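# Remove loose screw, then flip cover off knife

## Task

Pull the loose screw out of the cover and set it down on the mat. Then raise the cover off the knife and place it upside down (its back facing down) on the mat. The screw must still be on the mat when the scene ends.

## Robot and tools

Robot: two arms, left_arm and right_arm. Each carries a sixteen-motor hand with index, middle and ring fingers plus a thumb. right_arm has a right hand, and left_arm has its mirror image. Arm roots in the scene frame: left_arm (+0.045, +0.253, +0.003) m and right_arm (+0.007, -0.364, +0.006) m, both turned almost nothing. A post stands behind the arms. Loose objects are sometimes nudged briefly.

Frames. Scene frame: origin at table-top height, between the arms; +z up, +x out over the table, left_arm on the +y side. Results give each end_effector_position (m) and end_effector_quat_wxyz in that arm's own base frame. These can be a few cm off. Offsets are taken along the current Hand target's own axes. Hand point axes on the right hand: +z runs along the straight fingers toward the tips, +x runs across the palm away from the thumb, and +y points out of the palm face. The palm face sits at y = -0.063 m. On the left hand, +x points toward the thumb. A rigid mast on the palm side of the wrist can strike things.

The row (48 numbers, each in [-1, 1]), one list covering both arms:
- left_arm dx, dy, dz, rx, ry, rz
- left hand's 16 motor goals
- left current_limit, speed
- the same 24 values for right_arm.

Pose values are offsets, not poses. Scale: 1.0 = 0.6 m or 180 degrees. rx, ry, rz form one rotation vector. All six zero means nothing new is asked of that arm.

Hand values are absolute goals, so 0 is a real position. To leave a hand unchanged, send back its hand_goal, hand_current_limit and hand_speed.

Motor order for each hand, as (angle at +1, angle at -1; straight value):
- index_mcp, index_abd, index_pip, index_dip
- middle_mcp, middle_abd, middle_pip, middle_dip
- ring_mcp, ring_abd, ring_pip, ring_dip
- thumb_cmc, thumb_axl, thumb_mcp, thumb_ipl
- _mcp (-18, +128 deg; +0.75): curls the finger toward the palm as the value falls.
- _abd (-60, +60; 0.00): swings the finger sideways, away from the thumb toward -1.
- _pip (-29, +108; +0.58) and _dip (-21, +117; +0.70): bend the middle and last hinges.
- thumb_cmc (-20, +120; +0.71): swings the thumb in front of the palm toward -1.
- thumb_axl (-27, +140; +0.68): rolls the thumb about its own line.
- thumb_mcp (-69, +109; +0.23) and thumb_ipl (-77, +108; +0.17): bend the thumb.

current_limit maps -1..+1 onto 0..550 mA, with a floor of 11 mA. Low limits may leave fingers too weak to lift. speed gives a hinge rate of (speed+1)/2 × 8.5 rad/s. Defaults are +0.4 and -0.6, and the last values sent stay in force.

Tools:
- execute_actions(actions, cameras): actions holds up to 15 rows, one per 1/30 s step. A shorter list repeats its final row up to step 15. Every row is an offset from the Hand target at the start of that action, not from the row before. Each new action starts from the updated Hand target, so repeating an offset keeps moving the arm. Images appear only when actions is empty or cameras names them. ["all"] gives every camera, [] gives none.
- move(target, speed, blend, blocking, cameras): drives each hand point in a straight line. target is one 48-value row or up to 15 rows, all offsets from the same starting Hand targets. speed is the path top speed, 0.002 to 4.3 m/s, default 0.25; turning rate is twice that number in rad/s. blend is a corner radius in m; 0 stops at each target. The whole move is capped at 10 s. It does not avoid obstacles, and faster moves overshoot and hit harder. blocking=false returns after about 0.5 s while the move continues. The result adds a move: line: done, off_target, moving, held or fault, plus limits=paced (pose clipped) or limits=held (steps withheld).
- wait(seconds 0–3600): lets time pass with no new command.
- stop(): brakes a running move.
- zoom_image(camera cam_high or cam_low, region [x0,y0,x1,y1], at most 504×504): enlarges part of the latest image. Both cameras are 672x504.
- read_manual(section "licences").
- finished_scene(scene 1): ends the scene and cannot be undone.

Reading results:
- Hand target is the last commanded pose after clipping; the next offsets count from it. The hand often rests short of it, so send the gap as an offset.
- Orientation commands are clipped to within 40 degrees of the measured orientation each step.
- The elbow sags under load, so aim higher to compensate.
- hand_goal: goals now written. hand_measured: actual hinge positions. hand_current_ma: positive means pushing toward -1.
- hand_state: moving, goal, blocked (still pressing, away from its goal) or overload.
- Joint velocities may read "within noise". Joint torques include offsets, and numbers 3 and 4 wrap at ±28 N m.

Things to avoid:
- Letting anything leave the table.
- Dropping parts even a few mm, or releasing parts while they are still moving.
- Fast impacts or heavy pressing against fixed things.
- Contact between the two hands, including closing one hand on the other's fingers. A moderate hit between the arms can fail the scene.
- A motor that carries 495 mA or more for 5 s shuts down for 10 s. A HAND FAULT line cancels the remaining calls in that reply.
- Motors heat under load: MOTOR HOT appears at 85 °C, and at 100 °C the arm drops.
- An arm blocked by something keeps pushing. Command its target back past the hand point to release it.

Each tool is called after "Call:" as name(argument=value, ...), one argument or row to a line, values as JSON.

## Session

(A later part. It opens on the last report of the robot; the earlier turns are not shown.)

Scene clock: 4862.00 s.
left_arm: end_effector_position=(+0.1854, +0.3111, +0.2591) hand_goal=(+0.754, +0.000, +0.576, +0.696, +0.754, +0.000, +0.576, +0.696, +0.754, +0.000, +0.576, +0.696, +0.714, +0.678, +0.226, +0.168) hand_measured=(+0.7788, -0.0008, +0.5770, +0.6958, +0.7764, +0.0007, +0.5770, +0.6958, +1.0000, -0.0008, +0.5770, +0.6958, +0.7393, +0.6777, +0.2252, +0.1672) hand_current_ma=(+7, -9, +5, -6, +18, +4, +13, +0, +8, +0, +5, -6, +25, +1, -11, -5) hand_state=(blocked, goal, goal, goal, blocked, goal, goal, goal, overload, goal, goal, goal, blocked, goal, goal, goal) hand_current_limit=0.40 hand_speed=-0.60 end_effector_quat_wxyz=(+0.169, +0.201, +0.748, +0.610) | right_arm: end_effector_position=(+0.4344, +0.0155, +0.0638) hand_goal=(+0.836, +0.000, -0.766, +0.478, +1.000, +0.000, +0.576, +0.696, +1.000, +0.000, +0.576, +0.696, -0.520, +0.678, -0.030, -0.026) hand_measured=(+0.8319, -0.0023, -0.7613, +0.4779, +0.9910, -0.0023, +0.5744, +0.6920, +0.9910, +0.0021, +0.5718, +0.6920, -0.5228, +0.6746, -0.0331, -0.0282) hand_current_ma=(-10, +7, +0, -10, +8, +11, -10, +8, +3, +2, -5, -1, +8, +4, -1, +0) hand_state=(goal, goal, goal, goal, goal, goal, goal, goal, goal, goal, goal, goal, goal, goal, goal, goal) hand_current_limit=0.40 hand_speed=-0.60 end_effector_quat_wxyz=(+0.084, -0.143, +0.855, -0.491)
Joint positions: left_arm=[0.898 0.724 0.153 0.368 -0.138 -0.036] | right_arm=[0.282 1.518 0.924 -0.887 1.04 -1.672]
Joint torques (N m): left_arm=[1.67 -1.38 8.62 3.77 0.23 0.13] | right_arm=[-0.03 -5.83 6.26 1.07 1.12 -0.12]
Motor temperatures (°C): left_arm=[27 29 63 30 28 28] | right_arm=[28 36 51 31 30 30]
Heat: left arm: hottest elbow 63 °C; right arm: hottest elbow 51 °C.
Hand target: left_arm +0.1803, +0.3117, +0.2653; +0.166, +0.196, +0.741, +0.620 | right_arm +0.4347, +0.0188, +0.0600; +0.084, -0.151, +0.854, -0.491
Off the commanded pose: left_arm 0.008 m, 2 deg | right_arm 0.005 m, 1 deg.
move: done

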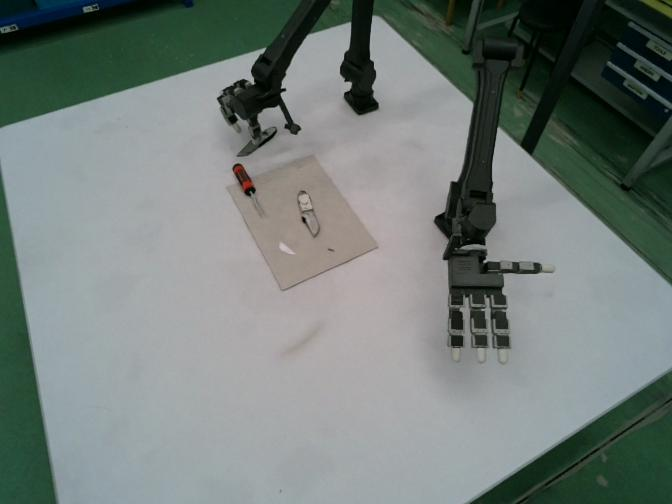

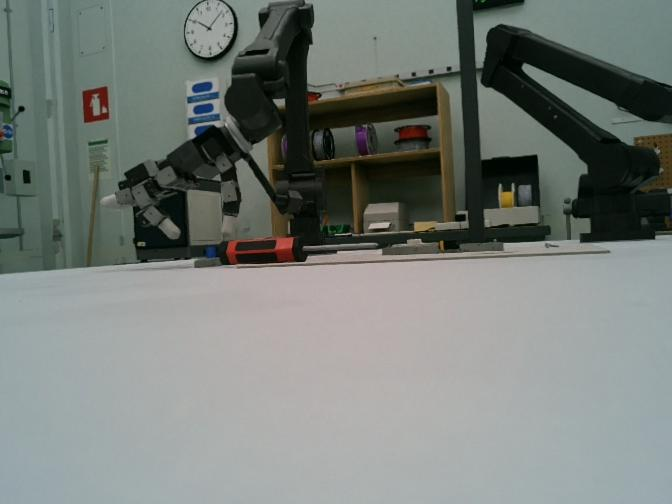

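Call:
move(
  target=[0,0,0,0,0,0,0.754,0,0.576,0.696,0.754,0,0.576,0.696,0.754,0,0.576,0.696,0.714,0.678,0.226,0.168,0.4,-0.6, 0,0.0433,0.025,0,0,0,0.836,0,-0.766,0.478,1.0,0,0.576,0.696,1.0,0,0.576,0.696,-0.52,0.678,-0.03,-0.027,0.4,-0.6],
  speed=0.06,
  cameras=["all"],
)

Call:
zoom_image(
  camera="cam_high",
  region=[215, 100, 295, 170],
)

Call:
zoom_image(
  camera="cam_low",
  region=[100, 190, 300, 280],
)

Scene clock: 4888.90 s.
left_arm: end_effector_position=(+0.1854, +0.3111, +0.2591) hand_goal=(+0.754, +0.000, +0.576, +0.696, +0.754, +0.000, +0.576, +0.696, +0.754, +0.000, +0.576, +0.696, +0.714, +0.678, +0.226, +0.168) hand_measured=(+0.7788, -0.0008, +0.5770, +0.6958, +0.7764, -0.0008, +0.5770, +0.6971, +1.0000, -0.0008, +0.5770, +0.6958, +0.7393, +0.6777, +0.2252, +0.1681) hand_current_ma=(+15, -12, +6, -3, +19, +7, +11, -11, +5, +6, +6, -5, +25, -1, -9, -7) hand_state=(blocked, goal, goal, goal, blocked, goal, goal, goal, overload, goal, goal, goal, blocked, goal, goal, goal) hand_current_limit=0.40 hand_speed=-0.60 end_effector_quat_wxyz=(+0.169, +0.201, +0.748, +0.610) | right_arm: end_effector_position=(+0.4350, +0.0157, +0.0348) hand_goal=(+0.836, +0.000, -0.766, +0.478, +1.000, +0.000, +0.576, +0.696, +1.000, +0.000, +0.576, +0.696, -0.520, +0.678, -0.030, -0.026) hand_measured=(+0.8319, -0.0023, -0.7613, +0.4779, +0.9910, -0.0023, +0.5757, +0.6920, +0.9910, +0.0021, +0.5731, +0.6932, -0.5228, +0.6756, -0.0321, -0.0282) hand_current_ma=(-7, +9, -5, -7, +3, +4, -7, +3, +10, -2, +1, -4, +10, +6, -2, +3) hand_state=(goal, goal, goal, goal, goal, goal, goal, goal, goal, goal, goal, goal, goal, goal, goal, goal) hand_current_limit=0.40 hand_speed=-0.60 end_effector_quat_wxyz=(+0.085, -0.143, +0.855, -0.491)
Joint positions: left_arm=[0.898 0.724 0.153 0.368 -0.138 -0.036] | right_arm=[0.282 1.57 0.89 -0.799 1.04 -1.672]
Joint torques (N m): left_arm=[1.55 -1.44 8.66 3.71 0.17 0.13] | right_arm=[0.03 -5.89 5.82 1.1 1.13 -0.12]
Motor temperatures (°C): left_arm=[27 29 63 30 28 28] | right_arm=[28 36 49 31 31 30]
Heat: left arm: hottest elbow 63 °C; right arm: hottest elbow 49 °C.
Hand target: left_arm +0.1803, +0.3117, +0.2653; +0.166, +0.196, +0.741, +0.620 | right_arm +0.4344, +0.0189, +0.0299; +0.084, -0.151, +0.854, -0.491
Off the commanded pose: left_arm 0.008 m, 2 deg | right_arm 0.006 m, 1 deg.
move: done

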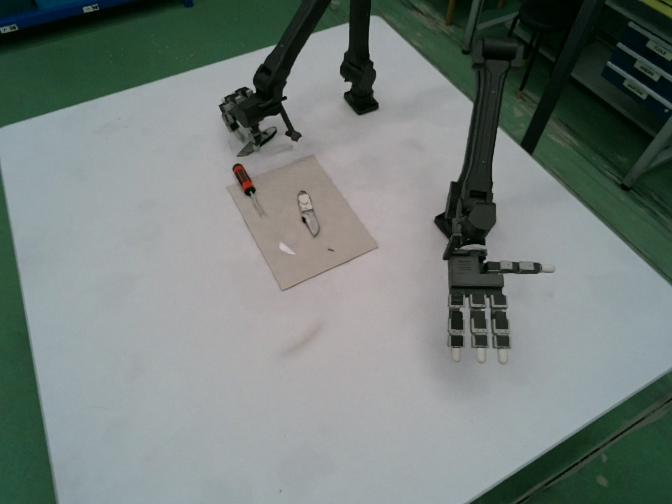

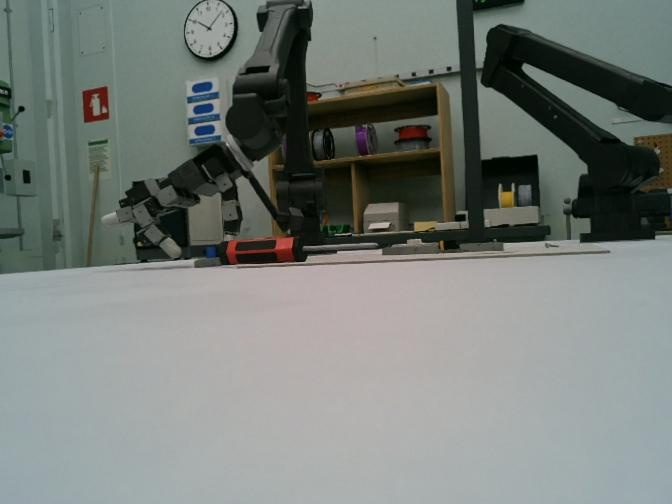

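Scaled by 6.300 from the camera's image (finer frame: 960x720).

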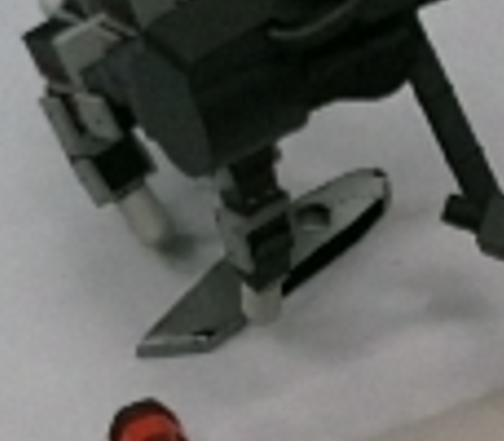

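Scaled by 2.520 from the camera's image (finer frame: 960x720).

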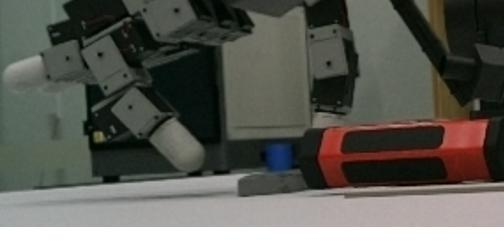

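Call:
move(
  target=[0,0,0,0,0,0,0.754,0,0.576,0.696,0.754,0,0.576,0.696,0.754,0,0.576,0.696,0.714,0.678,0.226,0.168,0.4,-0.6, 0.0167,0.0255,-0.0006,0,0,0,0.836,0,-0.766,0.478,1.0,0,0.576,0.696,1.0,0,0.576,0.696,-0.52,0.678,-0.03,-0.027,0.4,-0.6],
  speed=0.04,
  cameras=["all"],
)

Call:
zoom_image(
  camera="cam_high",
  region=[215, 100, 295, 170],
)

Call:
zoom_image(
  camera="cam_low",
  region=[100, 190, 300, 280],
)

Scene clock: 4938.73 s.
left_arm: end_effector_position=(+0.1854, +0.3111, +0.2591) hand_goal=(+0.754, +0.000, +0.576, +0.696, +0.754, +0.000, +0.576, +0.696, +0.754, +0.000, +0.576, +0.696, +0.714, +0.678, +0.226, +0.168) hand_measured=(+0.7788, +0.0007, +0.5770, +0.6958, +0.7764, +0.0007, +0.5770, +0.6958, +0.9995, -0.0008, +0.5770, +0.6958, +0.7393, +0.6767, +0.2252, +0.1681) hand_current_ma=(+17, -5, +0, -6, +14, +3, +12, -2, +10, -2, +2, -8, +30, -1, -11, -6) hand_state=(blocked, goal, goal, goal, blocked, goal, goal, goal, overload, goal, goal, goal, blocked, goal, goal, goal) hand_current_limit=0.40 hand_speed=-0.60 end_effector_quat_wxyz=(+0.169, +0.201, +0.748, +0.610) | right_arm: end_effector_position=(+0.4209, +0.0196, +0.0219) hand_goal=(+0.836, +0.000, -0.766, +0.478, +1.000, +0.000, +0.576, +0.696, +1.000, +0.000, +0.576, +0.696, -0.520, +0.678, -0.030, -0.026) hand_measured=(+0.8319, -0.0023, -0.7601, +0.4779, +0.9910, -0.0037, +0.5757, +0.6907, +0.9898, +0.0036, +0.5718, +0.6920, -0.5240, +0.6746, -0.0321, -0.0282) hand_current_ma=(-6, +8, -3, -11, +5, +5, -9, +2, +10, +3, -2, -1, +10, +9, -1, +2) hand_state=(goal, goal, goal, goal, goal, goal, goal, goal, goal, goal, goal, goal, goal, goal, goal, goal) hand_current_limit=0.40 hand_speed=-0.60 end_effector_quat_wxyz=(+0.078, -0.155, +0.854, -0.491)
Joint positions: left_arm=[0.898 0.724 0.153 0.368 -0.138 -0.036] | right_arm=[0.301 1.575 0.855 -0.788 1.04 -1.665]
Joint torques (N m): left_arm=[1.32 -1.67 8.79 3.79 0.15 0.13] | right_arm=[0.03 -5.6 5.52 1.09 1.17 0.19]
Motor temperatures (°C): left_arm=[27 29 63 30 28 28] | right_arm=[28 35 47 31 31 30]
Heat: left arm: hottest elbow 63 °C; right arm: hottest elbow 47 °C.
Hand target: left_arm +0.1803, +0.3117, +0.2653; +0.166, +0.196, +0.741, +0.620 | right_arm +0.4222, +0.0229, +0.0170; +0.084, -0.151, +0.854, -0.491
Off the commanded pose: left_arm 0.008 m, 2 deg | right_arm 0.006 m, 1 deg.
move: done

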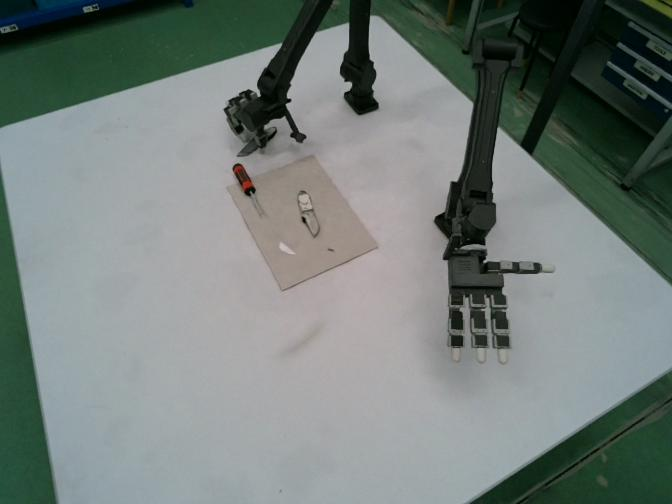

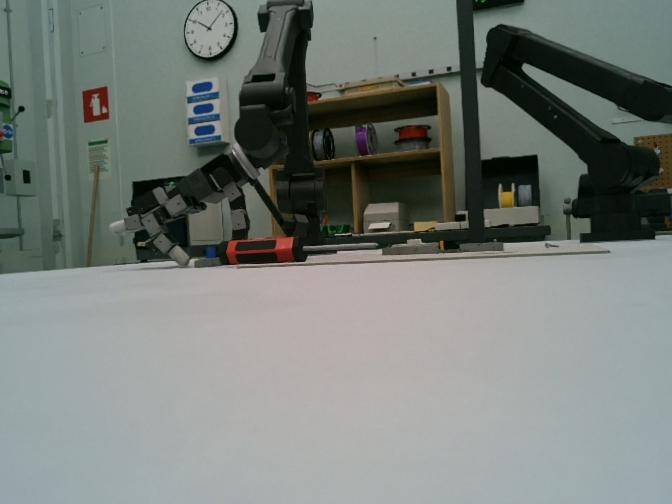

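Scaled by 6.300 from the camera's image (finer frame: 960x720).

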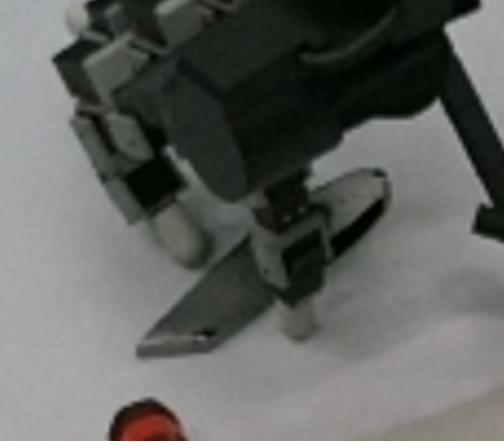

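Scaled by 2.520 from the camera's image (finer frame: 960x720).

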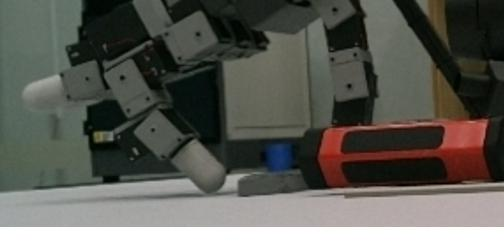

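Call:
move(
  target=[0,0,0,0,0,0,0.754,0,0.576,0.696,0.754,0,0.576,0.696,0.754,0,0.576,0.696,0.714,0.678,0.226,0.168,0.4,-0.6, 0,0,0,0,0,0,0.70,0,-0.766,0.478,1.0,0,0.576,0.696,1.0,0,0.576,0.696,-0.52,0.678,-0.16,-0.027,0.4,-0.92],
  speed=0.04,
  cameras=["all"],
)

Call:
zoom_image(
  camera="cam_high",
  region=[215, 100, 295, 170],
)

Call:
zoom_image(
  camera="cam_low",
  region=[100, 190, 300, 280],
)

Scene clock: 4955.80 s.
left_arm: end_effector_position=(+0.1854, +0.3111, +0.2591) hand_goal=(+0.754, +0.000, +0.576, +0.696, +0.754, +0.000, +0.576, +0.696, +0.754, +0.000, +0.576, +0.696, +0.714, +0.678, +0.226, +0.168) hand_measured=(+0.7788, -0.0008, +0.5770, +0.6958, +0.7764, -0.0008, +0.5770, +0.6958, +0.9995, -0.0008, +0.5770, +0.6958, +0.7393, +0.6777, +0.2252, +0.1681) hand_current_ma=(+18, -6, +2, -6, +19, +7, +6, -8, +9, +0, +3, -4, +29, -4, -8, -2) hand_state=(blocked, goal, goal, goal, blocked, goal, goal, goal, overload, goal, goal, goal, blocked, goal, goal, goal) hand_current_limit=0.40 hand_speed=-0.60 end_effector_quat_wxyz=(+0.169, +0.201, +0.748, +0.610) | right_arm: end_effector_position=(+0.4211, +0.0199, +0.0219) hand_goal=(+0.700, +0.000, -0.766, +0.478, +1.000, +0.000, +0.576, +0.696, +1.000, +0.000, +0.576, +0.696, -0.520, +0.678, -0.160, -0.026) hand_measured=(+0.7113, -0.0037, -0.7588, +0.4792, +0.9910, -0.0037, +0.5757, +0.6920, +0.9898, +0.0021, +0.5718, +0.6920, -0.5228, +0.6746, -0.1301, -0.0215) hand_current_ma=(-8, +11, -1, -11, +4, +3, -11, +4, +11, +2, -6, -4, +9, +6, +19, +5) hand_state=(goal, goal, goal, goal, goal, goal, goal, goal, goal, goal, goal, goal, goal, goal, moving, goal) hand_current_limit=0.40 hand_speed=-0.92 end_effector_quat_wxyz=(+0.079, -0.155, +0.854, -0.491)
Joint positions: left_arm=[0.898 0.724 0.153 0.368 -0.138 -0.036] | right_arm=[0.302 1.575 0.855 -0.788 1.04 -1.664]
Joint torques (N m): left_arm=[1.61 -1.96 8.95 3.88 0.15 0.08] | right_arm=[-0.03 -5.54 5.56 1.02 1.18 0.19]
Motor temperatures (°C): left_arm=[27 29 63 30 28 28] | right_arm=[28 35 46 31 31 30]
Heat: left arm: hottest elbow 63 °C; right arm: hottest elbow 46 °C.
Hand target: left_arm +0.1803, +0.3117, +0.2653; +0.166, +0.196, +0.741, +0.620 | right_arm +0.4222, +0.0230, +0.0170; +0.084, -0.151, +0.854, -0.491
Off the commanded pose: left_arm 0.008 m, 2 deg | right_arm 0.006 m, 1 deg.
move: done

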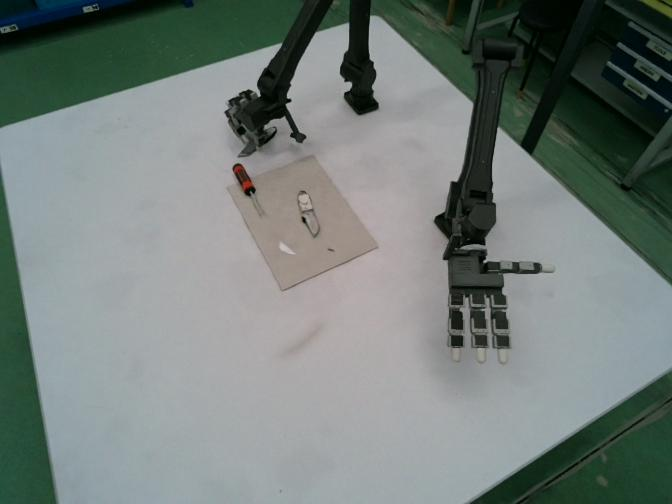

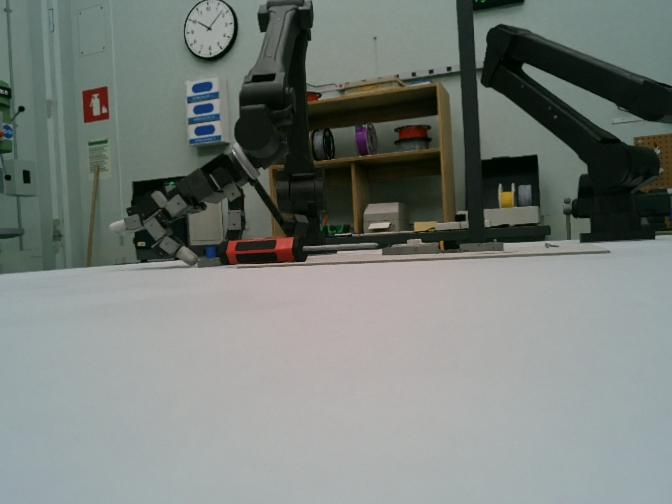

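Scaled by 6.300 from the camera's image (finer frame: 960x720).

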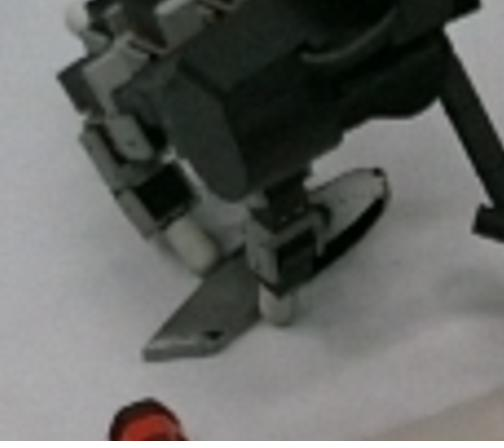

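Scaled by 2.520 from the camera's image (finer frame: 960x720).

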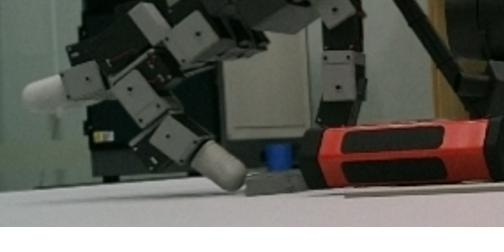

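Call:
move(
  target=[0,0,0,0,0,0,0.754,0,0.576,0.696,0.754,0,0.576,0.696,0.754,0,0.576,0.696,0.714,0.678,0.226,0.168,0.4,-0.6, 0,0,0,0,0,0,0.48,0,-0.94,0.39,1.0,0,0.576,0.696,1.0,0,0.576,0.696,-0.52,0.678,-0.35,-0.13,0.6,-0.92],
  speed=0.04,
  cameras=["all"],
)

Call:
zoom_image(
  camera="cam_high",
  region=[215, 100, 295, 170],
)

Call:
zoom_image(
  camera="cam_low",
  region=[100, 190, 300, 280],
)

Scene clock: 4962.13 s.
left_arm: end_effector_position=(+0.1854, +0.3111, +0.2591) hand_goal=(+0.754, +0.000, +0.576, +0.696, +0.754, +0.000, +0.576, +0.696, +0.754, +0.000, +0.576, +0.696, +0.714, +0.678, +0.226, +0.168) hand_measured=(+0.7788, -0.0008, +0.5770, +0.6958, +0.7764, +0.0007, +0.5770, +0.6958, +0.9995, -0.0008, +0.5770, +0.6958, +0.7393, +0.6777, +0.2252, +0.1681) hand_current_ma=(+12, -9, +7, -8, +15, +9, +6, -4, +11, -5, +3, -4, +24, +1, -3, -7) hand_state=(blocked, goal, goal, goal, blocked, goal, goal, goal, overload, goal, goal, goal, blocked, goal, goal, goal) hand_current_limit=0.40 hand_speed=-0.60 end_effector_quat_wxyz=(+0.169, +0.201, +0.748, +0.610) | right_arm: end_effector_position=(+0.4211, +0.0198, +0.0216) hand_goal=(+0.480, +0.000, -0.940, +0.390, +1.000, +0.000, +0.576, +0.696, +1.000, +0.000, +0.576, +0.696, -0.520, +0.678, -0.350, -0.130) hand_measured=(+0.7173, +0.0007, -0.7690, +0.4473, +0.9910, -0.0023, +0.5757, +0.6920, +0.9910, +0.0021, +0.5718, +0.6932, -0.5240, +0.6746, -0.1251, -0.0358) hand_current_ma=(+432, +10, +379, +37, +6, +9, -7, -1, +5, +2, +1, -6, +12, +5, +440, +218) hand_state=(blocked, goal, blocked, blocked, goal, goal, goal, goal, goal, goal, goal, goal, goal, goal, blocked, blocked) hand_current_limit=0.60 hand_speed=-0.92 end_effector_quat_wxyz=(+0.079, -0.155, +0.854, -0.491)
Joint positions: left_arm=[0.898 0.724 0.153 0.368 -0.138 -0.036] | right_arm=[0.302 1.575 0.855 -0.788 1.04 -1.664]
Joint torques (N m): left_arm=[1.9 -1.9 8.77 3.81 0.18 0.12] | right_arm=[-0.03 -5.54 5.53 1.02 1.18 0.19]
Motor temperatures (°C): left_arm=[27 29 63 30 28 28] | right_arm=[28 35 45 31 31 30]
Heat: left arm: hottest elbow 63 °C; right arm: hottest elbow 45 °C.
Hand target: left_arm +0.1803, +0.3117, +0.2653; +0.166, +0.196, +0.741, +0.620 | right_arm +0.4222, +0.0230, +0.0170; +0.084, -0.151, +0.854, -0.491
Off the commanded pose: left_arm 0.008 m, 2 deg | right_arm 0.006 m, 1 deg.
move: done

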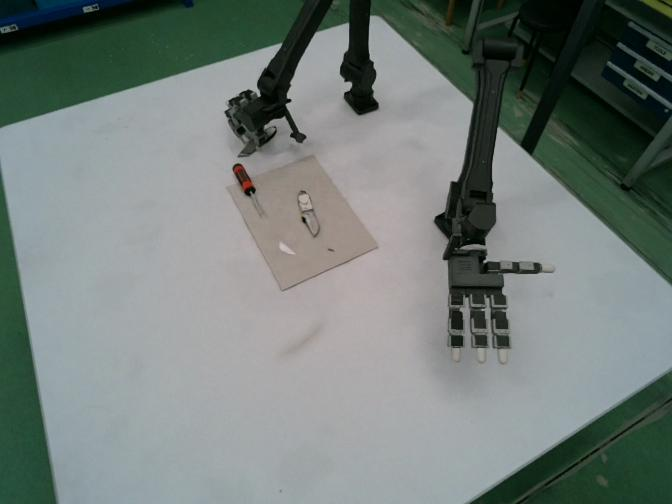

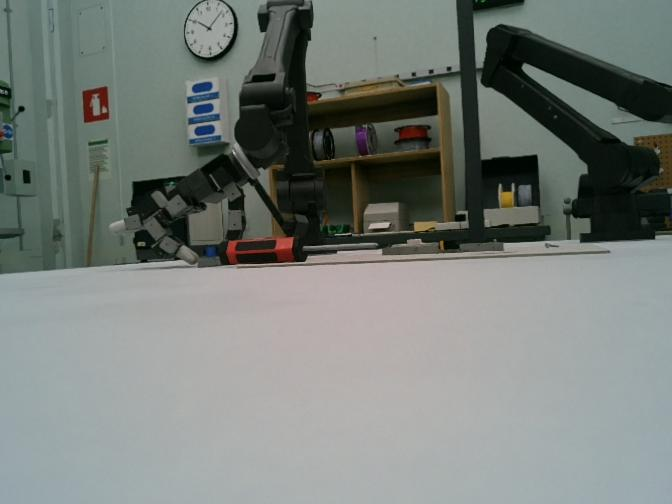

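Scaled by 6.300 from the camera's image (finer frame: 960x720).

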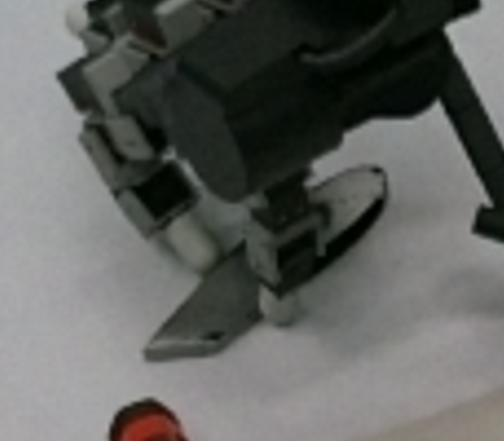

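Scaled by 2.520 from the camera's image (finer frame: 960x720).

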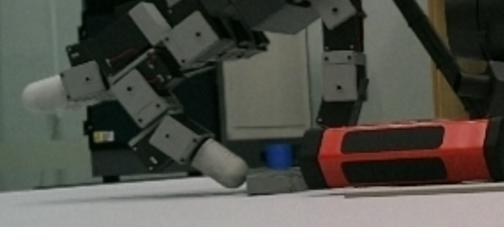

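Call:
move(
  target=[0,0,0,0,0,0,0.754,0,0.576,0.696,0.754,0,0.576,0.696,0.754,0,0.576,0.696,0.714,0.678,0.226,0.168,0.4,-0.6, 0,-0.0722,-0.0417,0,0,0,0.48,0,-0.94,0.39,1.0,0,0.576,0.696,1.0,0,0.576,0.696,-0.52,0.678,-0.35,-0.13,0.6,-0.92],
  speed=0.04,
  cameras=["all"],
)

Call:
zoom_image(
  camera="cam_high",
  region=[215, 100, 295, 170],
)

Call:
zoom_image(
  camera="cam_low",
  region=[100, 160, 300, 280],
)

Scene clock: 4975.10 s.
left_arm: end_effector_position=(+0.1854, +0.3111, +0.2591) hand_goal=(+0.754, +0.000, +0.576, +0.696, +0.754, +0.000, +0.576, +0.696, +0.754, +0.000, +0.576, +0.696, +0.714, +0.678, +0.226, +0.168) hand_measured=(+0.7776, +0.0007, +0.5770, +0.6958, +0.7764, +0.0007, +0.5770, +0.6958, +1.0000, -0.0008, +0.5770, +0.6958, +0.7393, +0.6767, +0.2252, +0.1681) hand_current_ma=(+9, -10, +8, -4, +15, +6, +7, +0, +10, -2, +6, -7, +27, +2, -7, -10) hand_state=(blocked, goal, goal, goal, blocked, goal, goal, goal, overload, goal, goal, goal, blocked, goal, goal, goal) hand_current_limit=0.40 hand_speed=-0.60 end_effector_quat_wxyz=(+0.169, +0.201, +0.748, +0.610) | right_arm: end_effector_position=(+0.4025, +0.0136, +0.0454) hand_goal=(+0.480, +0.000, -0.940, +0.390, +1.000, +0.000, +0.576, +0.696, +1.000, +0.000, +0.576, +0.696, -0.520, +0.678, -0.350, -0.130) hand_measured=(+0.5665, +0.0021, -0.8986, +0.4091, +0.9910, -0.0023, +0.5757, +0.6920, +0.9898, +0.0021, +0.5731, +0.6932, -0.5240, +0.6767, -0.2182, -0.0987) hand_current_ma=(+105, +8, +19, -4, +8, +8, -10, +3, +8, +5, -3, -2, +10, +5, +376, +30) hand_state=(blocked, goal, blocked, goal, goal, goal, goal, goal, goal, goal, goal, goal, goal, goal, blocked, blocked) hand_current_limit=0.60 hand_speed=-0.92 end_effector_quat_wxyz=(+0.058, -0.165, +0.851, -0.494)
Joint positions: left_arm=[0.898 0.724 0.153 0.368 -0.138 -0.036] | right_arm=[0.302 1.509 0.859 -0.909 1.042 -1.658]
Joint torques (N m): left_arm=[1.9 -1.32 8.95 3.66 0.17 0.08] | right_arm=[-0.09 -7.24 9.51 0.14 1.06 0.1]
Motor temperatures (°C): left_arm=[27 29 63 30 28 28] | right_arm=[28 35 45 31 31 30]
Heat: left arm: hottest elbow 63 °C; right arm: hottest elbow 45 °C.
Hand target: left_arm +0.1803, +0.3117, +0.2653; +0.166, +0.196, +0.741, +0.620 | right_arm +0.4224, +0.0229, +0.0669; +0.084, -0.151, +0.854, -0.491
Off the commanded pose: left_arm 0.008 m, 2 deg | right_arm 0.031 m, 3 deg.
move: off_target (right_arm)

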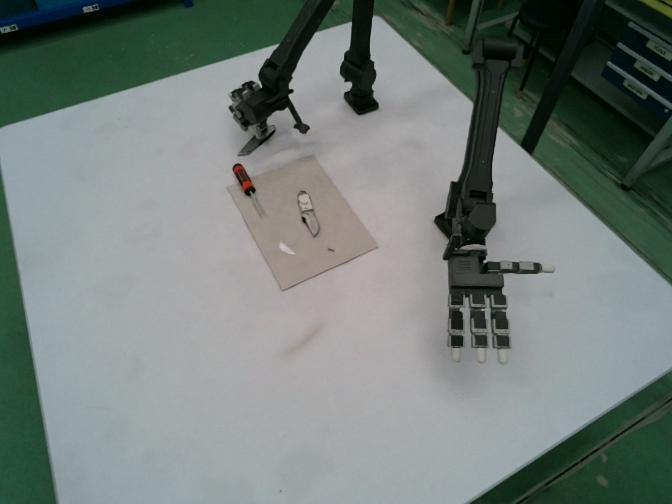

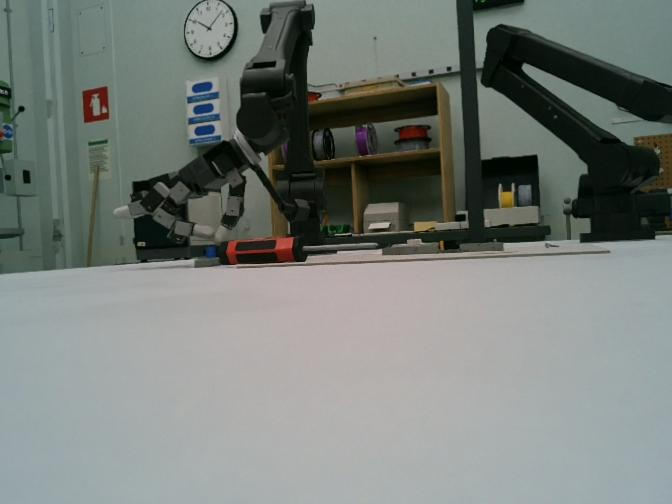

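Scaled by 6.300 from the camera's image (finer frame: 960x720).

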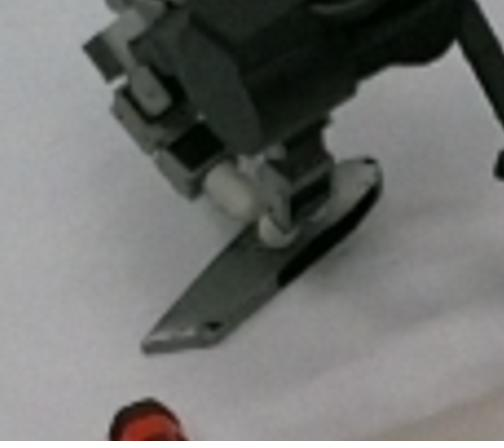

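Scaled by 2.520 from the camera's image (finer frame: 960x720).

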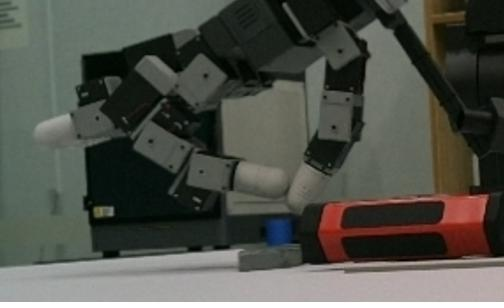

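Call:
move(
  target=[0,0,0,0,0,0,0.754,0,0.576,0.696,0.754,0,0.576,0.696,0.754,0,0.576,0.696,0.714,0.678,0.226,0.168,0.4,-0.6, 0,-0.01,-0.005,0,0,0,0.836,0,-0.766,0.478,1.0,0,0.576,0.696,1.0,0,0.576,0.696,-0.52,0.678,0.026,-0.198,0.4,-0.8],
  speed=0.04,
)

Call:
move(
  target=[0,0,0,0,0,0,0.754,0,0.576,0.696,0.754,0,0.576,0.696,0.754,0,0.576,0.696,0.714,0.678,0.226,0.168,0.4,-0.6, 0,0.0530,0.0300,0,0,0,0.836,0,-0.766,0.478,1.0,0,0.576,0.696,1.0,0,0.576,0.696,-0.52,0.678,0.026,-0.198,0.4,-0.8],
  speed=0.05,
  cameras=["all"],
)

Call:
zoom_image(
  camera="cam_high",
  region=[215, 100, 295, 170],
)

Call:
zoom_image(
  camera="cam_low",
  region=[100, 190, 300, 280],
)

Scene clock: 5105.47 s.
left_arm: end_effector_position=(+0.1854, +0.3111, +0.2591) hand_goal=(+0.754, +0.000, +0.576, +0.696, +0.754, +0.000, +0.576, +0.696, +0.754, +0.000, +0.576, +0.696, +0.714, +0.678, +0.226, +0.168) hand_measured=(+0.7788, -0.0008, +0.5770, +0.6958, +0.7764, +0.0007, +0.5770, +0.6971, +0.9995, -0.0008, +0.5770, +0.6958, +0.7393, +0.6767, +0.2252, +0.1672) hand_current_ma=(+12, -7, +3, -4, +17, +6, +9, -6, +5, -2, +4, -11, +29, +5, -9, -5) hand_state=(blocked, goal, goal, goal, blocked, goal, goal, goal, overload, goal, goal, goal, blocked, goal, goal, goal) hand_current_limit=0.40 hand_speed=-0.60 end_effector_quat_wxyz=(+0.169, +0.201, +0.748, +0.610) | right_arm: end_effector_position=(+0.4032, +0.0140, +0.0520) hand_goal=(+0.836, +0.000, -0.766, +0.478, +1.000, +0.000, +0.576, +0.696, +1.000, +0.000, +0.576, +0.696, -0.520, +0.678, +0.026, -0.198) hand_measured=(+0.8234, -0.0037, -0.7678, +0.4741, +0.9910, -0.0023, +0.5757, +0.6920, +0.9898, +0.0021, +0.5718, +0.6932, -0.5240, +0.6746, +0.0243, -0.1949) hand_current_ma=(-12, +8, -1, -11, +6, +7, -9, +3, +9, +2, +2, -1, +10, +10, -5, +3) hand_state=(goal, goal, goal, goal, goal, goal, goal, goal, goal, goal, goal, goal, goal, goal, goal, goal) hand_current_limit=0.40 hand_speed=-0.80 end_effector_quat_wxyz=(+0.059, -0.164, +0.852, -0.494)
Joint positions: left_arm=[0.898 0.724 0.153 0.368 -0.138 -0.036] | right_arm=[0.302 1.498 0.868 -0.927 1.041 -1.658]
Joint torques (N m): left_arm=[1.49 -1.38 8.87 3.84 0.19 0.11] | right_arm=[-0.15 -7.18 9.58 0.02 1.11 0.08]
Motor temperatures (°C): left_arm=[27 29 63 30 28 28] | right_arm=[28 35 49 30 31 30]
Heat: left arm: hottest elbow 63 °C; right arm: hottest elbow 49 °C.
Hand target: left_arm +0.1803, +0.3117, +0.2653; +0.166, +0.196, +0.741, +0.620 | right_arm +0.4226, +0.0225, +0.0736; +0.084, -0.151, +0.854, -0.491
Off the commanded pose: left_arm 0.008 m, 2 deg | right_arm 0.030 m, 3 deg.
move: off_target (right_arm)

Scene clock: 5106.73 s.
left_arm: end_effector_position=(+0.1854, +0.3111, +0.2591) hand_goal=(+0.754, +0.000, +0.576, +0.696, +0.754, +0.000, +0.576, +0.696, +0.754, +0.000, +0.576, +0.696, +0.714, +0.678, +0.226, +0.168) hand_measured=(+0.7788, -0.0008, +0.5770, +0.6958, +0.7764, +0.0007, +0.5770, +0.6958, +0.9995, +0.0007, +0.5770, +0.6958, +0.7393, +0.6767, +0.2252, +0.1672) hand_current_ma=(+8, -7, +2, -5, +18, +8, +4, -3, +11, +1, +8, -4, +28, -2, -7, -5) hand_state=(blocked, goal, goal, goal, blocked, goal, goal, goal, overload, goal, goal, goal, blocked, goal, goal, goal) hand_current_limit=0.40 hand_speed=-0.60 end_effector_quat_wxyz=(+0.169, +0.201, +0.748, +0.610) | right_arm: end_effector_position=(+0.4179, +0.0189, +0.0395) hand_goal=(+0.836, +0.000, -0.766, +0.478, +1.000, +0.000, +0.576, +0.696, +1.000, +0.000, +0.576, +0.696, -0.520, +0.678, +0.026, -0.198) hand_measured=(+0.8234, -0.0023, -0.7678, +0.4741, +0.9898, -0.0023, +0.5757, +0.6920, +0.9898, +0.0021, +0.5718, +0.6932, -0.5228, +0.6756, +0.0253, -0.1949) hand_current_ma=(-9, +6, -1, -13, +2, +8, -7, +4, +7, +2, -3, +0, +14, +7, -2, +3) hand_state=(goal, goal, goal, goal, goal, goal, goal, goal, goal, goal, goal, goal, goal, goal, goal, goal) hand_current_limit=0.40 hand_speed=-0.80 end_effector_quat_wxyz=(+0.077, -0.155, +0.853, -0.492)
Joint positions: left_arm=[0.898 0.724 0.153 0.368 -0.138 -0.036] | right_arm=[0.303 1.536 0.868 -0.848 1.041 -1.658]
Joint torques (N m): left_arm=[1.73 -1.79 8.91 3.74 0.18 0.1] | right_arm=[-0.03 -5.36 6.34 0.95 1.11 0.12]
Motor temperatures (°C): left_arm=[27 29 63 30 28 28] | right_arm=[28 35 50 30 31 30]
Heat: left arm: hottest elbow 63 °C; right arm: hottest elbow 50 °C.
Hand target: left_arm +0.1803, +0.3117, +0.2653; +0.166, +0.196, +0.741, +0.620 | right_arm +0.4223, +0.0230, +0.0371; +0.084, -0.151, +0.854, -0.491
Off the commanded pose: left_arm 0.008 m, 2 deg | right_arm 0.006 m, 1 deg.
move: done

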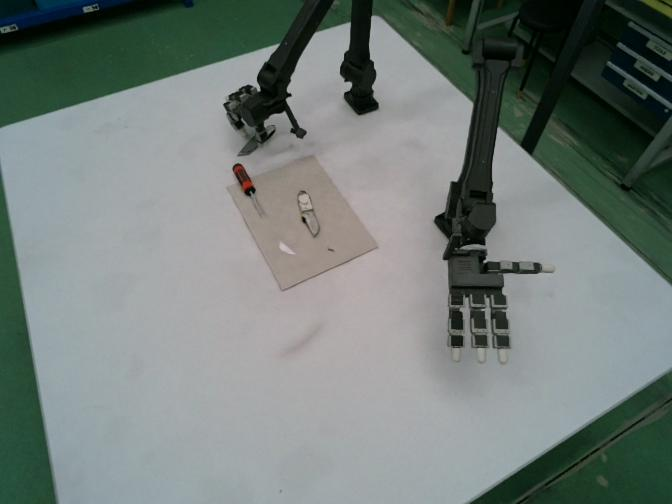

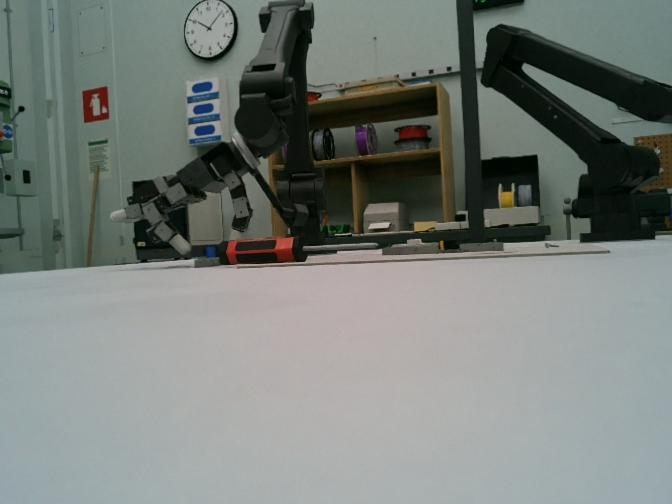

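Scaled by 6.300 from the camera's image (finer frame: 960x720).

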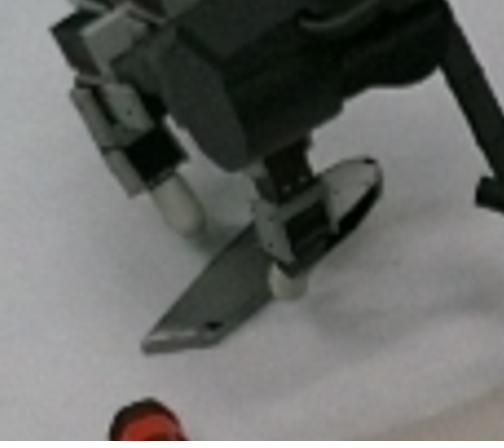

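Scaled by 2.520 from the camera's image (finer frame: 960x720).

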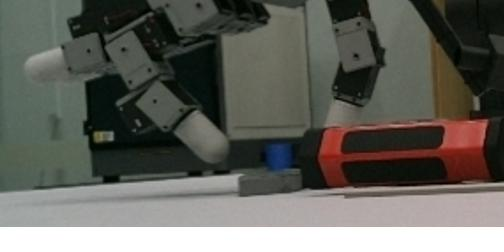

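Call:
move(
  target=[0,0,0,0,0,0,0.754,0,0.576,0.696,0.754,0,0.576,0.696,0.754,0,0.576,0.696,0.714,0.678,0.226,0.168,0.4,-0.6, 0,0.0337,0.0137,0,0,0,0.836,0,-0.766,0.478,1.0,0,0.576,0.696,1.0,0,0.576,0.696,-0.52,0.678,0.026,-0.198,0.4,-0.8],
  speed=0.03,
  cameras=["all"],
)

Call:
zoom_image(
  camera="cam_high",
  region=[215, 100, 295, 170],
)

Call:
zoom_image(
  camera="cam_low",
  region=[100, 190, 300, 280],
)

Scene clock: 5122.13 s.
left_arm: end_effector_position=(+0.1854, +0.3111, +0.2591) hand_goal=(+0.754, +0.000, +0.576, +0.696, +0.754, +0.000, +0.576, +0.696, +0.754, +0.000, +0.576, +0.696, +0.714, +0.678, +0.226, +0.168) hand_measured=(+0.7788, -0.0008, +0.5757, +0.6958, +0.7764, +0.0007, +0.5770, +0.6958, +0.9995, -0.0008, +0.5770, +0.6958, +0.7393, +0.6777, +0.2252, +0.1681) hand_current_ma=(+10, -5, +0, -3, +9, +10, +2, -4, +11, -1, +5, -8, +25, +1, -8, +1) hand_state=(blocked, goal, goal, goal, blocked, goal, goal, goal, overload, goal, goal, goal, blocked, goal, goal, goal) hand_current_limit=0.40 hand_speed=-0.60 end_effector_quat_wxyz=(+0.169, +0.201, +0.748, +0.610) | right_arm: end_effector_position=(+0.4201, +0.0222, +0.0205) hand_goal=(+0.836, +0.000, -0.766, +0.478, +1.000, +0.000, +0.576, +0.696, +1.000, +0.000, +0.576, +0.696, -0.520, +0.678, +0.026, -0.198) hand_measured=(+0.8234, -0.0037, -0.7678, +0.4741, +0.9910, -0.0023, +0.5757, +0.6920, +0.9910, +0.0036, +0.5731, +0.6920, -0.5228, +0.6746, +0.0253, -0.1949) hand_current_ma=(-11, +9, -3, -12, +5, +10, -8, +5, +10, +5, -2, -5, +9, +3, +0, +6) hand_state=(goal, goal, goal, goal, goal, goal, goal, goal, goal, goal, goal, goal, goal, goal, goal, goal) hand_current_limit=0.40 hand_speed=-0.80 end_effector_quat_wxyz=(+0.078, -0.155, +0.853, -0.491)
Joint positions: left_arm=[0.898 0.724 0.153 0.368 -0.138 -0.036] | right_arm=[0.309 1.579 0.856 -0.797 1.041 -1.65]
Joint torques (N m): left_arm=[1.49 -1.38 8.83 3.62 0.25 0.08] | right_arm=[0.09 -5.54 5.49 0.95 1.13 0.19]
Motor temperatures (°C): left_arm=[27 29 63 30 28 28] | right_arm=[28 35 49 30 31 30]
Heat: left arm: hottest elbow 63 °C; right arm: hottest elbow 49 °C.
Hand target: left_arm +0.1803, +0.3117, +0.2653; +0.166, +0.196, +0.741, +0.620 | right_arm +0.4212, +0.0258, +0.0155; +0.084, -0.151, +0.854, -0.491
Off the commanded pose: left_arm 0.008 m, 2 deg | right_arm 0.006 m, 1 deg.
move: done

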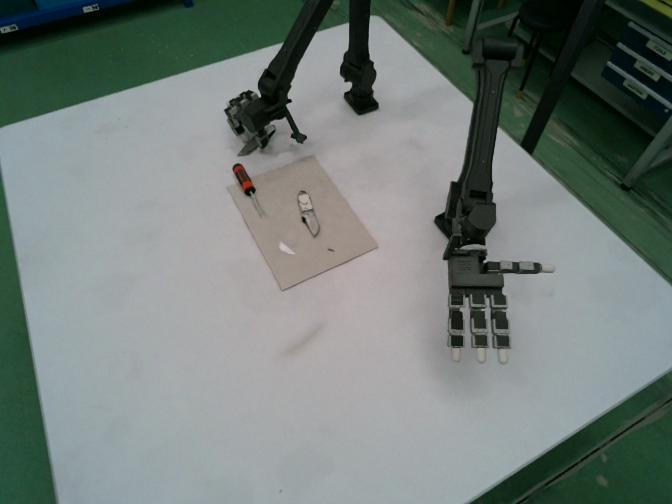

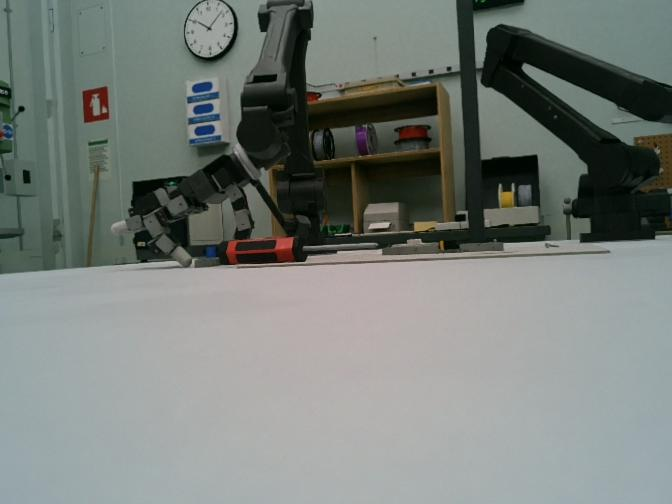

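Scaled by 6.300 from the camera's image (finer frame: 960x720).

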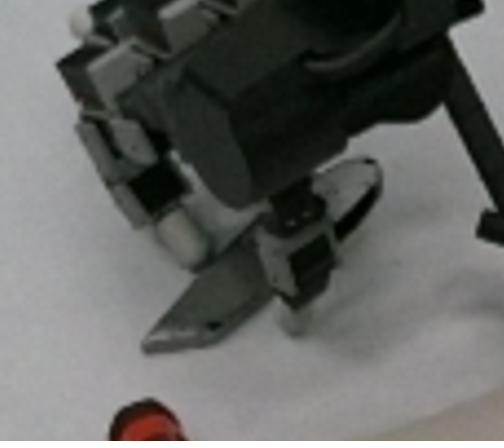

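Scaled by 2.520 from the camera's image (finer frame: 960x720).

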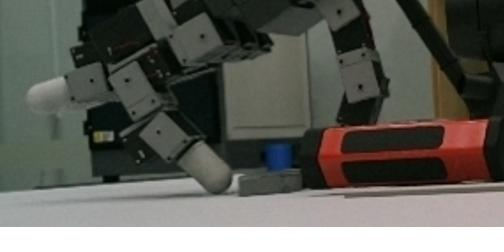

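Call:
move(
  target=[0,0,0,0,0,0,0.754,0,0.576,0.696,0.754,0,0.576,0.696,0.754,0,0.576,0.696,0.714,0.678,0.226,0.168,0.4,-0.6, 0,0,0,0,0,0,0.70,0,-0.766,0.478,1.0,0,0.576,0.696,1.0,0,0.576,0.696,-0.52,0.678,-0.125,-0.115,0.4,-0.92],
  speed=0.04,
)

Call:
move(
  target=[0,0,0,0,0,0,0.754,0,0.576,0.696,0.754,0,0.576,0.696,0.754,0,0.576,0.696,0.714,0.678,0.226,0.168,0.4,-0.6, 0,0,0,0,0,0,0.48,0,-0.94,0.39,1.0,0,0.576,0.696,1.0,0,0.576,0.696,-0.52,0.678,-0.33,-0.21,0.6,-0.92],
  speed=0.04,
  cameras=["all"],
)

Call:
zoom_image(
  camera="cam_high",
  region=[215, 100, 295, 170],
)

Call:
zoom_image(
  camera="cam_low",
  region=[100, 190, 300, 280],
)

Scene clock: 5133.40 s.
left_arm: end_effector_position=(+0.1854, +0.3111, +0.2591) hand_goal=(+0.754, +0.000, +0.576, +0.696, +0.754, +0.000, +0.576, +0.696, +0.754, +0.000, +0.576, +0.696, +0.714, +0.678, +0.226, +0.168) hand_measured=(+0.7788, -0.0008, +0.5770, +0.6958, +0.7764, +0.0007, +0.5770, +0.6958, +0.9995, -0.0008, +0.5770, +0.6958, +0.7381, +0.6767, +0.2252, +0.1681) hand_current_ma=(+12, -8, +8, -6, +13, +3, +14, +0, +13, +4, +7, -7, +37, +0, -6, -4) hand_state=(blocked, goal, goal, goal, blocked, goal, goal, goal, overload, goal, goal, goal, blocked, goal, goal, goal) hand_current_limit=0.40 hand_speed=-0.60 end_effector_quat_wxyz=(+0.169, +0.201, +0.748, +0.610) | right_arm: end_effector_position=(+0.4201, +0.0228, +0.0205) hand_goal=(+0.700, +0.000, -0.766, +0.478, +1.000, +0.000, +0.576, +0.696, +1.000, +0.000, +0.576, +0.696, -0.520, +0.678, -0.124, -0.114) hand_measured=(+0.7113, +0.0007, -0.7575, +0.4779, +0.9898, -0.0023, +0.5757, +0.6920, +0.9898, +0.0021, +0.5718, +0.6932, -0.5240, +0.6746, -0.0806, -0.1072) hand_current_ma=(-5, +11, +0, -13, +6, +7, -11, +5, +8, +8, +0, -6, +9, +7, +43, +8) hand_state=(goal, goal, goal, goal, goal, goal, goal, goal, goal, goal, goal, goal, goal, goal, blocked, goal) hand_current_limit=0.40 hand_speed=-0.92 end_effector_quat_wxyz=(+0.079, -0.155, +0.853, -0.491)
Joint positions: left_arm=[0.898 0.724 0.153 0.368 -0.138 -0.036] | right_arm=[0.31 1.579 0.856 -0.797 1.041 -1.649]
Joint torques (N m): left_arm=[1.67 -1.96 8.85 3.7 0.16 0.1] | right_arm=[0.03 -5.66 5.48 1.01 1.14 0.19]
Motor temperatures (°C): left_arm=[27 29 63 30 28 28] | right_arm=[28 35 48 30 31 30]
Heat: left arm: hottest elbow 63 °C; right arm: hottest elbow 48 °C.
Hand target: left_arm +0.1803, +0.3117, +0.2653; +0.166, +0.196, +0.741, +0.620 | right_arm +0.4212, +0.0258, +0.0155; +0.084, -0.151, +0.854, -0.491
Off the commanded pose: left_arm 0.008 m, 2 deg | right_arm 0.006 m, 1 deg.
move: done

Scene clock: 5134.17 s.
left_arm: end_effector_position=(+0.1854, +0.3111, +0.2591) hand_goal=(+0.754, +0.000, +0.576, +0.696, +0.754, +0.000, +0.576, +0.696, +0.754, +0.000, +0.576, +0.696, +0.714, +0.678, +0.226, +0.168) hand_measured=(+0.7788, -0.0008, +0.5770, +0.6958, +0.7764, +0.0007, +0.5770, +0.6958, +0.9995, +0.0007, +0.5770, +0.6958, +0.7393, +0.6767, +0.2252, +0.1672) hand_current_ma=(+14, -9, +1, -2, +15, +9, +7, -4, +11, -4, +8, -10, +27, +2, -7, -4) hand_state=(blocked, goal, goal, goal, blocked, goal, goal, goal, overload, goal, goal, goal, blocked, goal, goal, goal) hand_current_limit=0.40 hand_speed=-0.60 end_effector_quat_wxyz=(+0.169, +0.201, +0.748, +0.610) | right_arm: end_effector_position=(+0.4202, +0.0227, +0.0205) hand_goal=(+0.480, +0.000, -0.940, +0.390, +1.000, +0.000, +0.576, +0.696, +1.000, +0.000, +0.576, +0.696, -0.520, +0.678, -0.330, -0.210) hand_measured=(+0.7185, +0.0007, -0.7690, +0.4473, +0.9898, -0.0023, +0.5757, +0.6920, +0.9898, +0.0021, +0.5731, +0.6932, -0.5240, +0.6746, -0.0776, -0.1301) hand_current_ma=(+432, +10, +370, +37, +4, +7, -9, -1, +7, +3, -6, -3, +10, +4, +439, +158) hand_state=(blocked, goal, blocked, blocked, goal, goal, goal, goal, goal, goal, goal, goal, goal, goal, blocked, blocked) hand_current_limit=0.60 hand_speed=-0.92 end_effector_quat_wxyz=(+0.079, -0.155, +0.853, -0.492)
Joint positions: left_arm=[0.898 0.724 0.153 0.368 -0.138 -0.036] | right_arm=[0.31 1.579 0.856 -0.797 1.042 -1.649]
Joint torques (N m): left_arm=[1.85 -1.2 8.9 3.67 0.23 0.12] | right_arm=[-0.03 -5.66 5.49 0.99 1.11 0.19]
Motor temperatures (°C): left_arm=[27 29 63 30 28 28] | right_arm=[28 35 48 30 31 30]
Heat: left arm: hottest elbow 63 °C; right arm: hottest elbow 48 °C.
Hand target: left_arm +0.1803, +0.3117, +0.2653; +0.166, +0.196, +0.741, +0.620 | right_arm +0.4212, +0.0258, +0.0156; +0.084, -0.151, +0.854, -0.491
Off the commanded pose: left_arm 0.008 m, 2 deg | right_arm 0.006 m, 1 deg.
move: done

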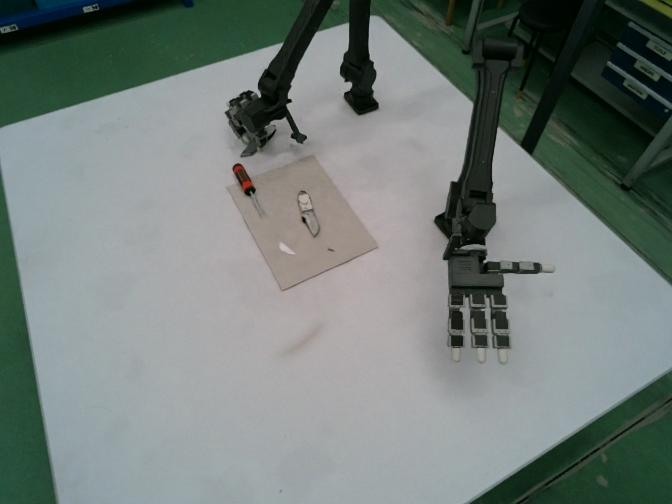

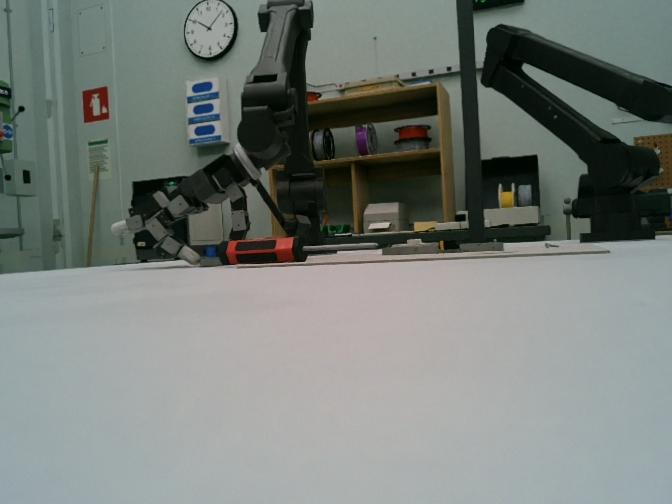

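Scaled by 6.300 from the camera's image (finer frame: 960x720).

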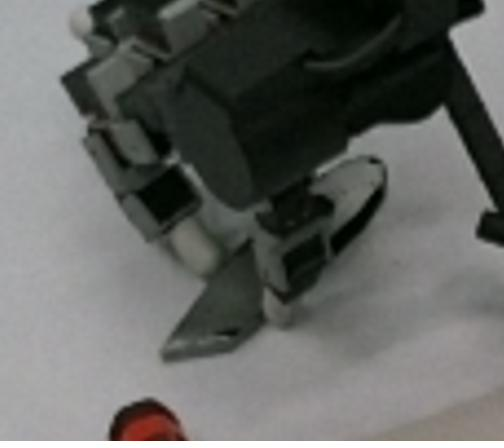

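Scaled by 2.520 from the camera's image (finer frame: 960x720).

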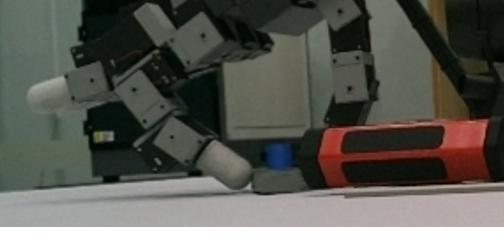

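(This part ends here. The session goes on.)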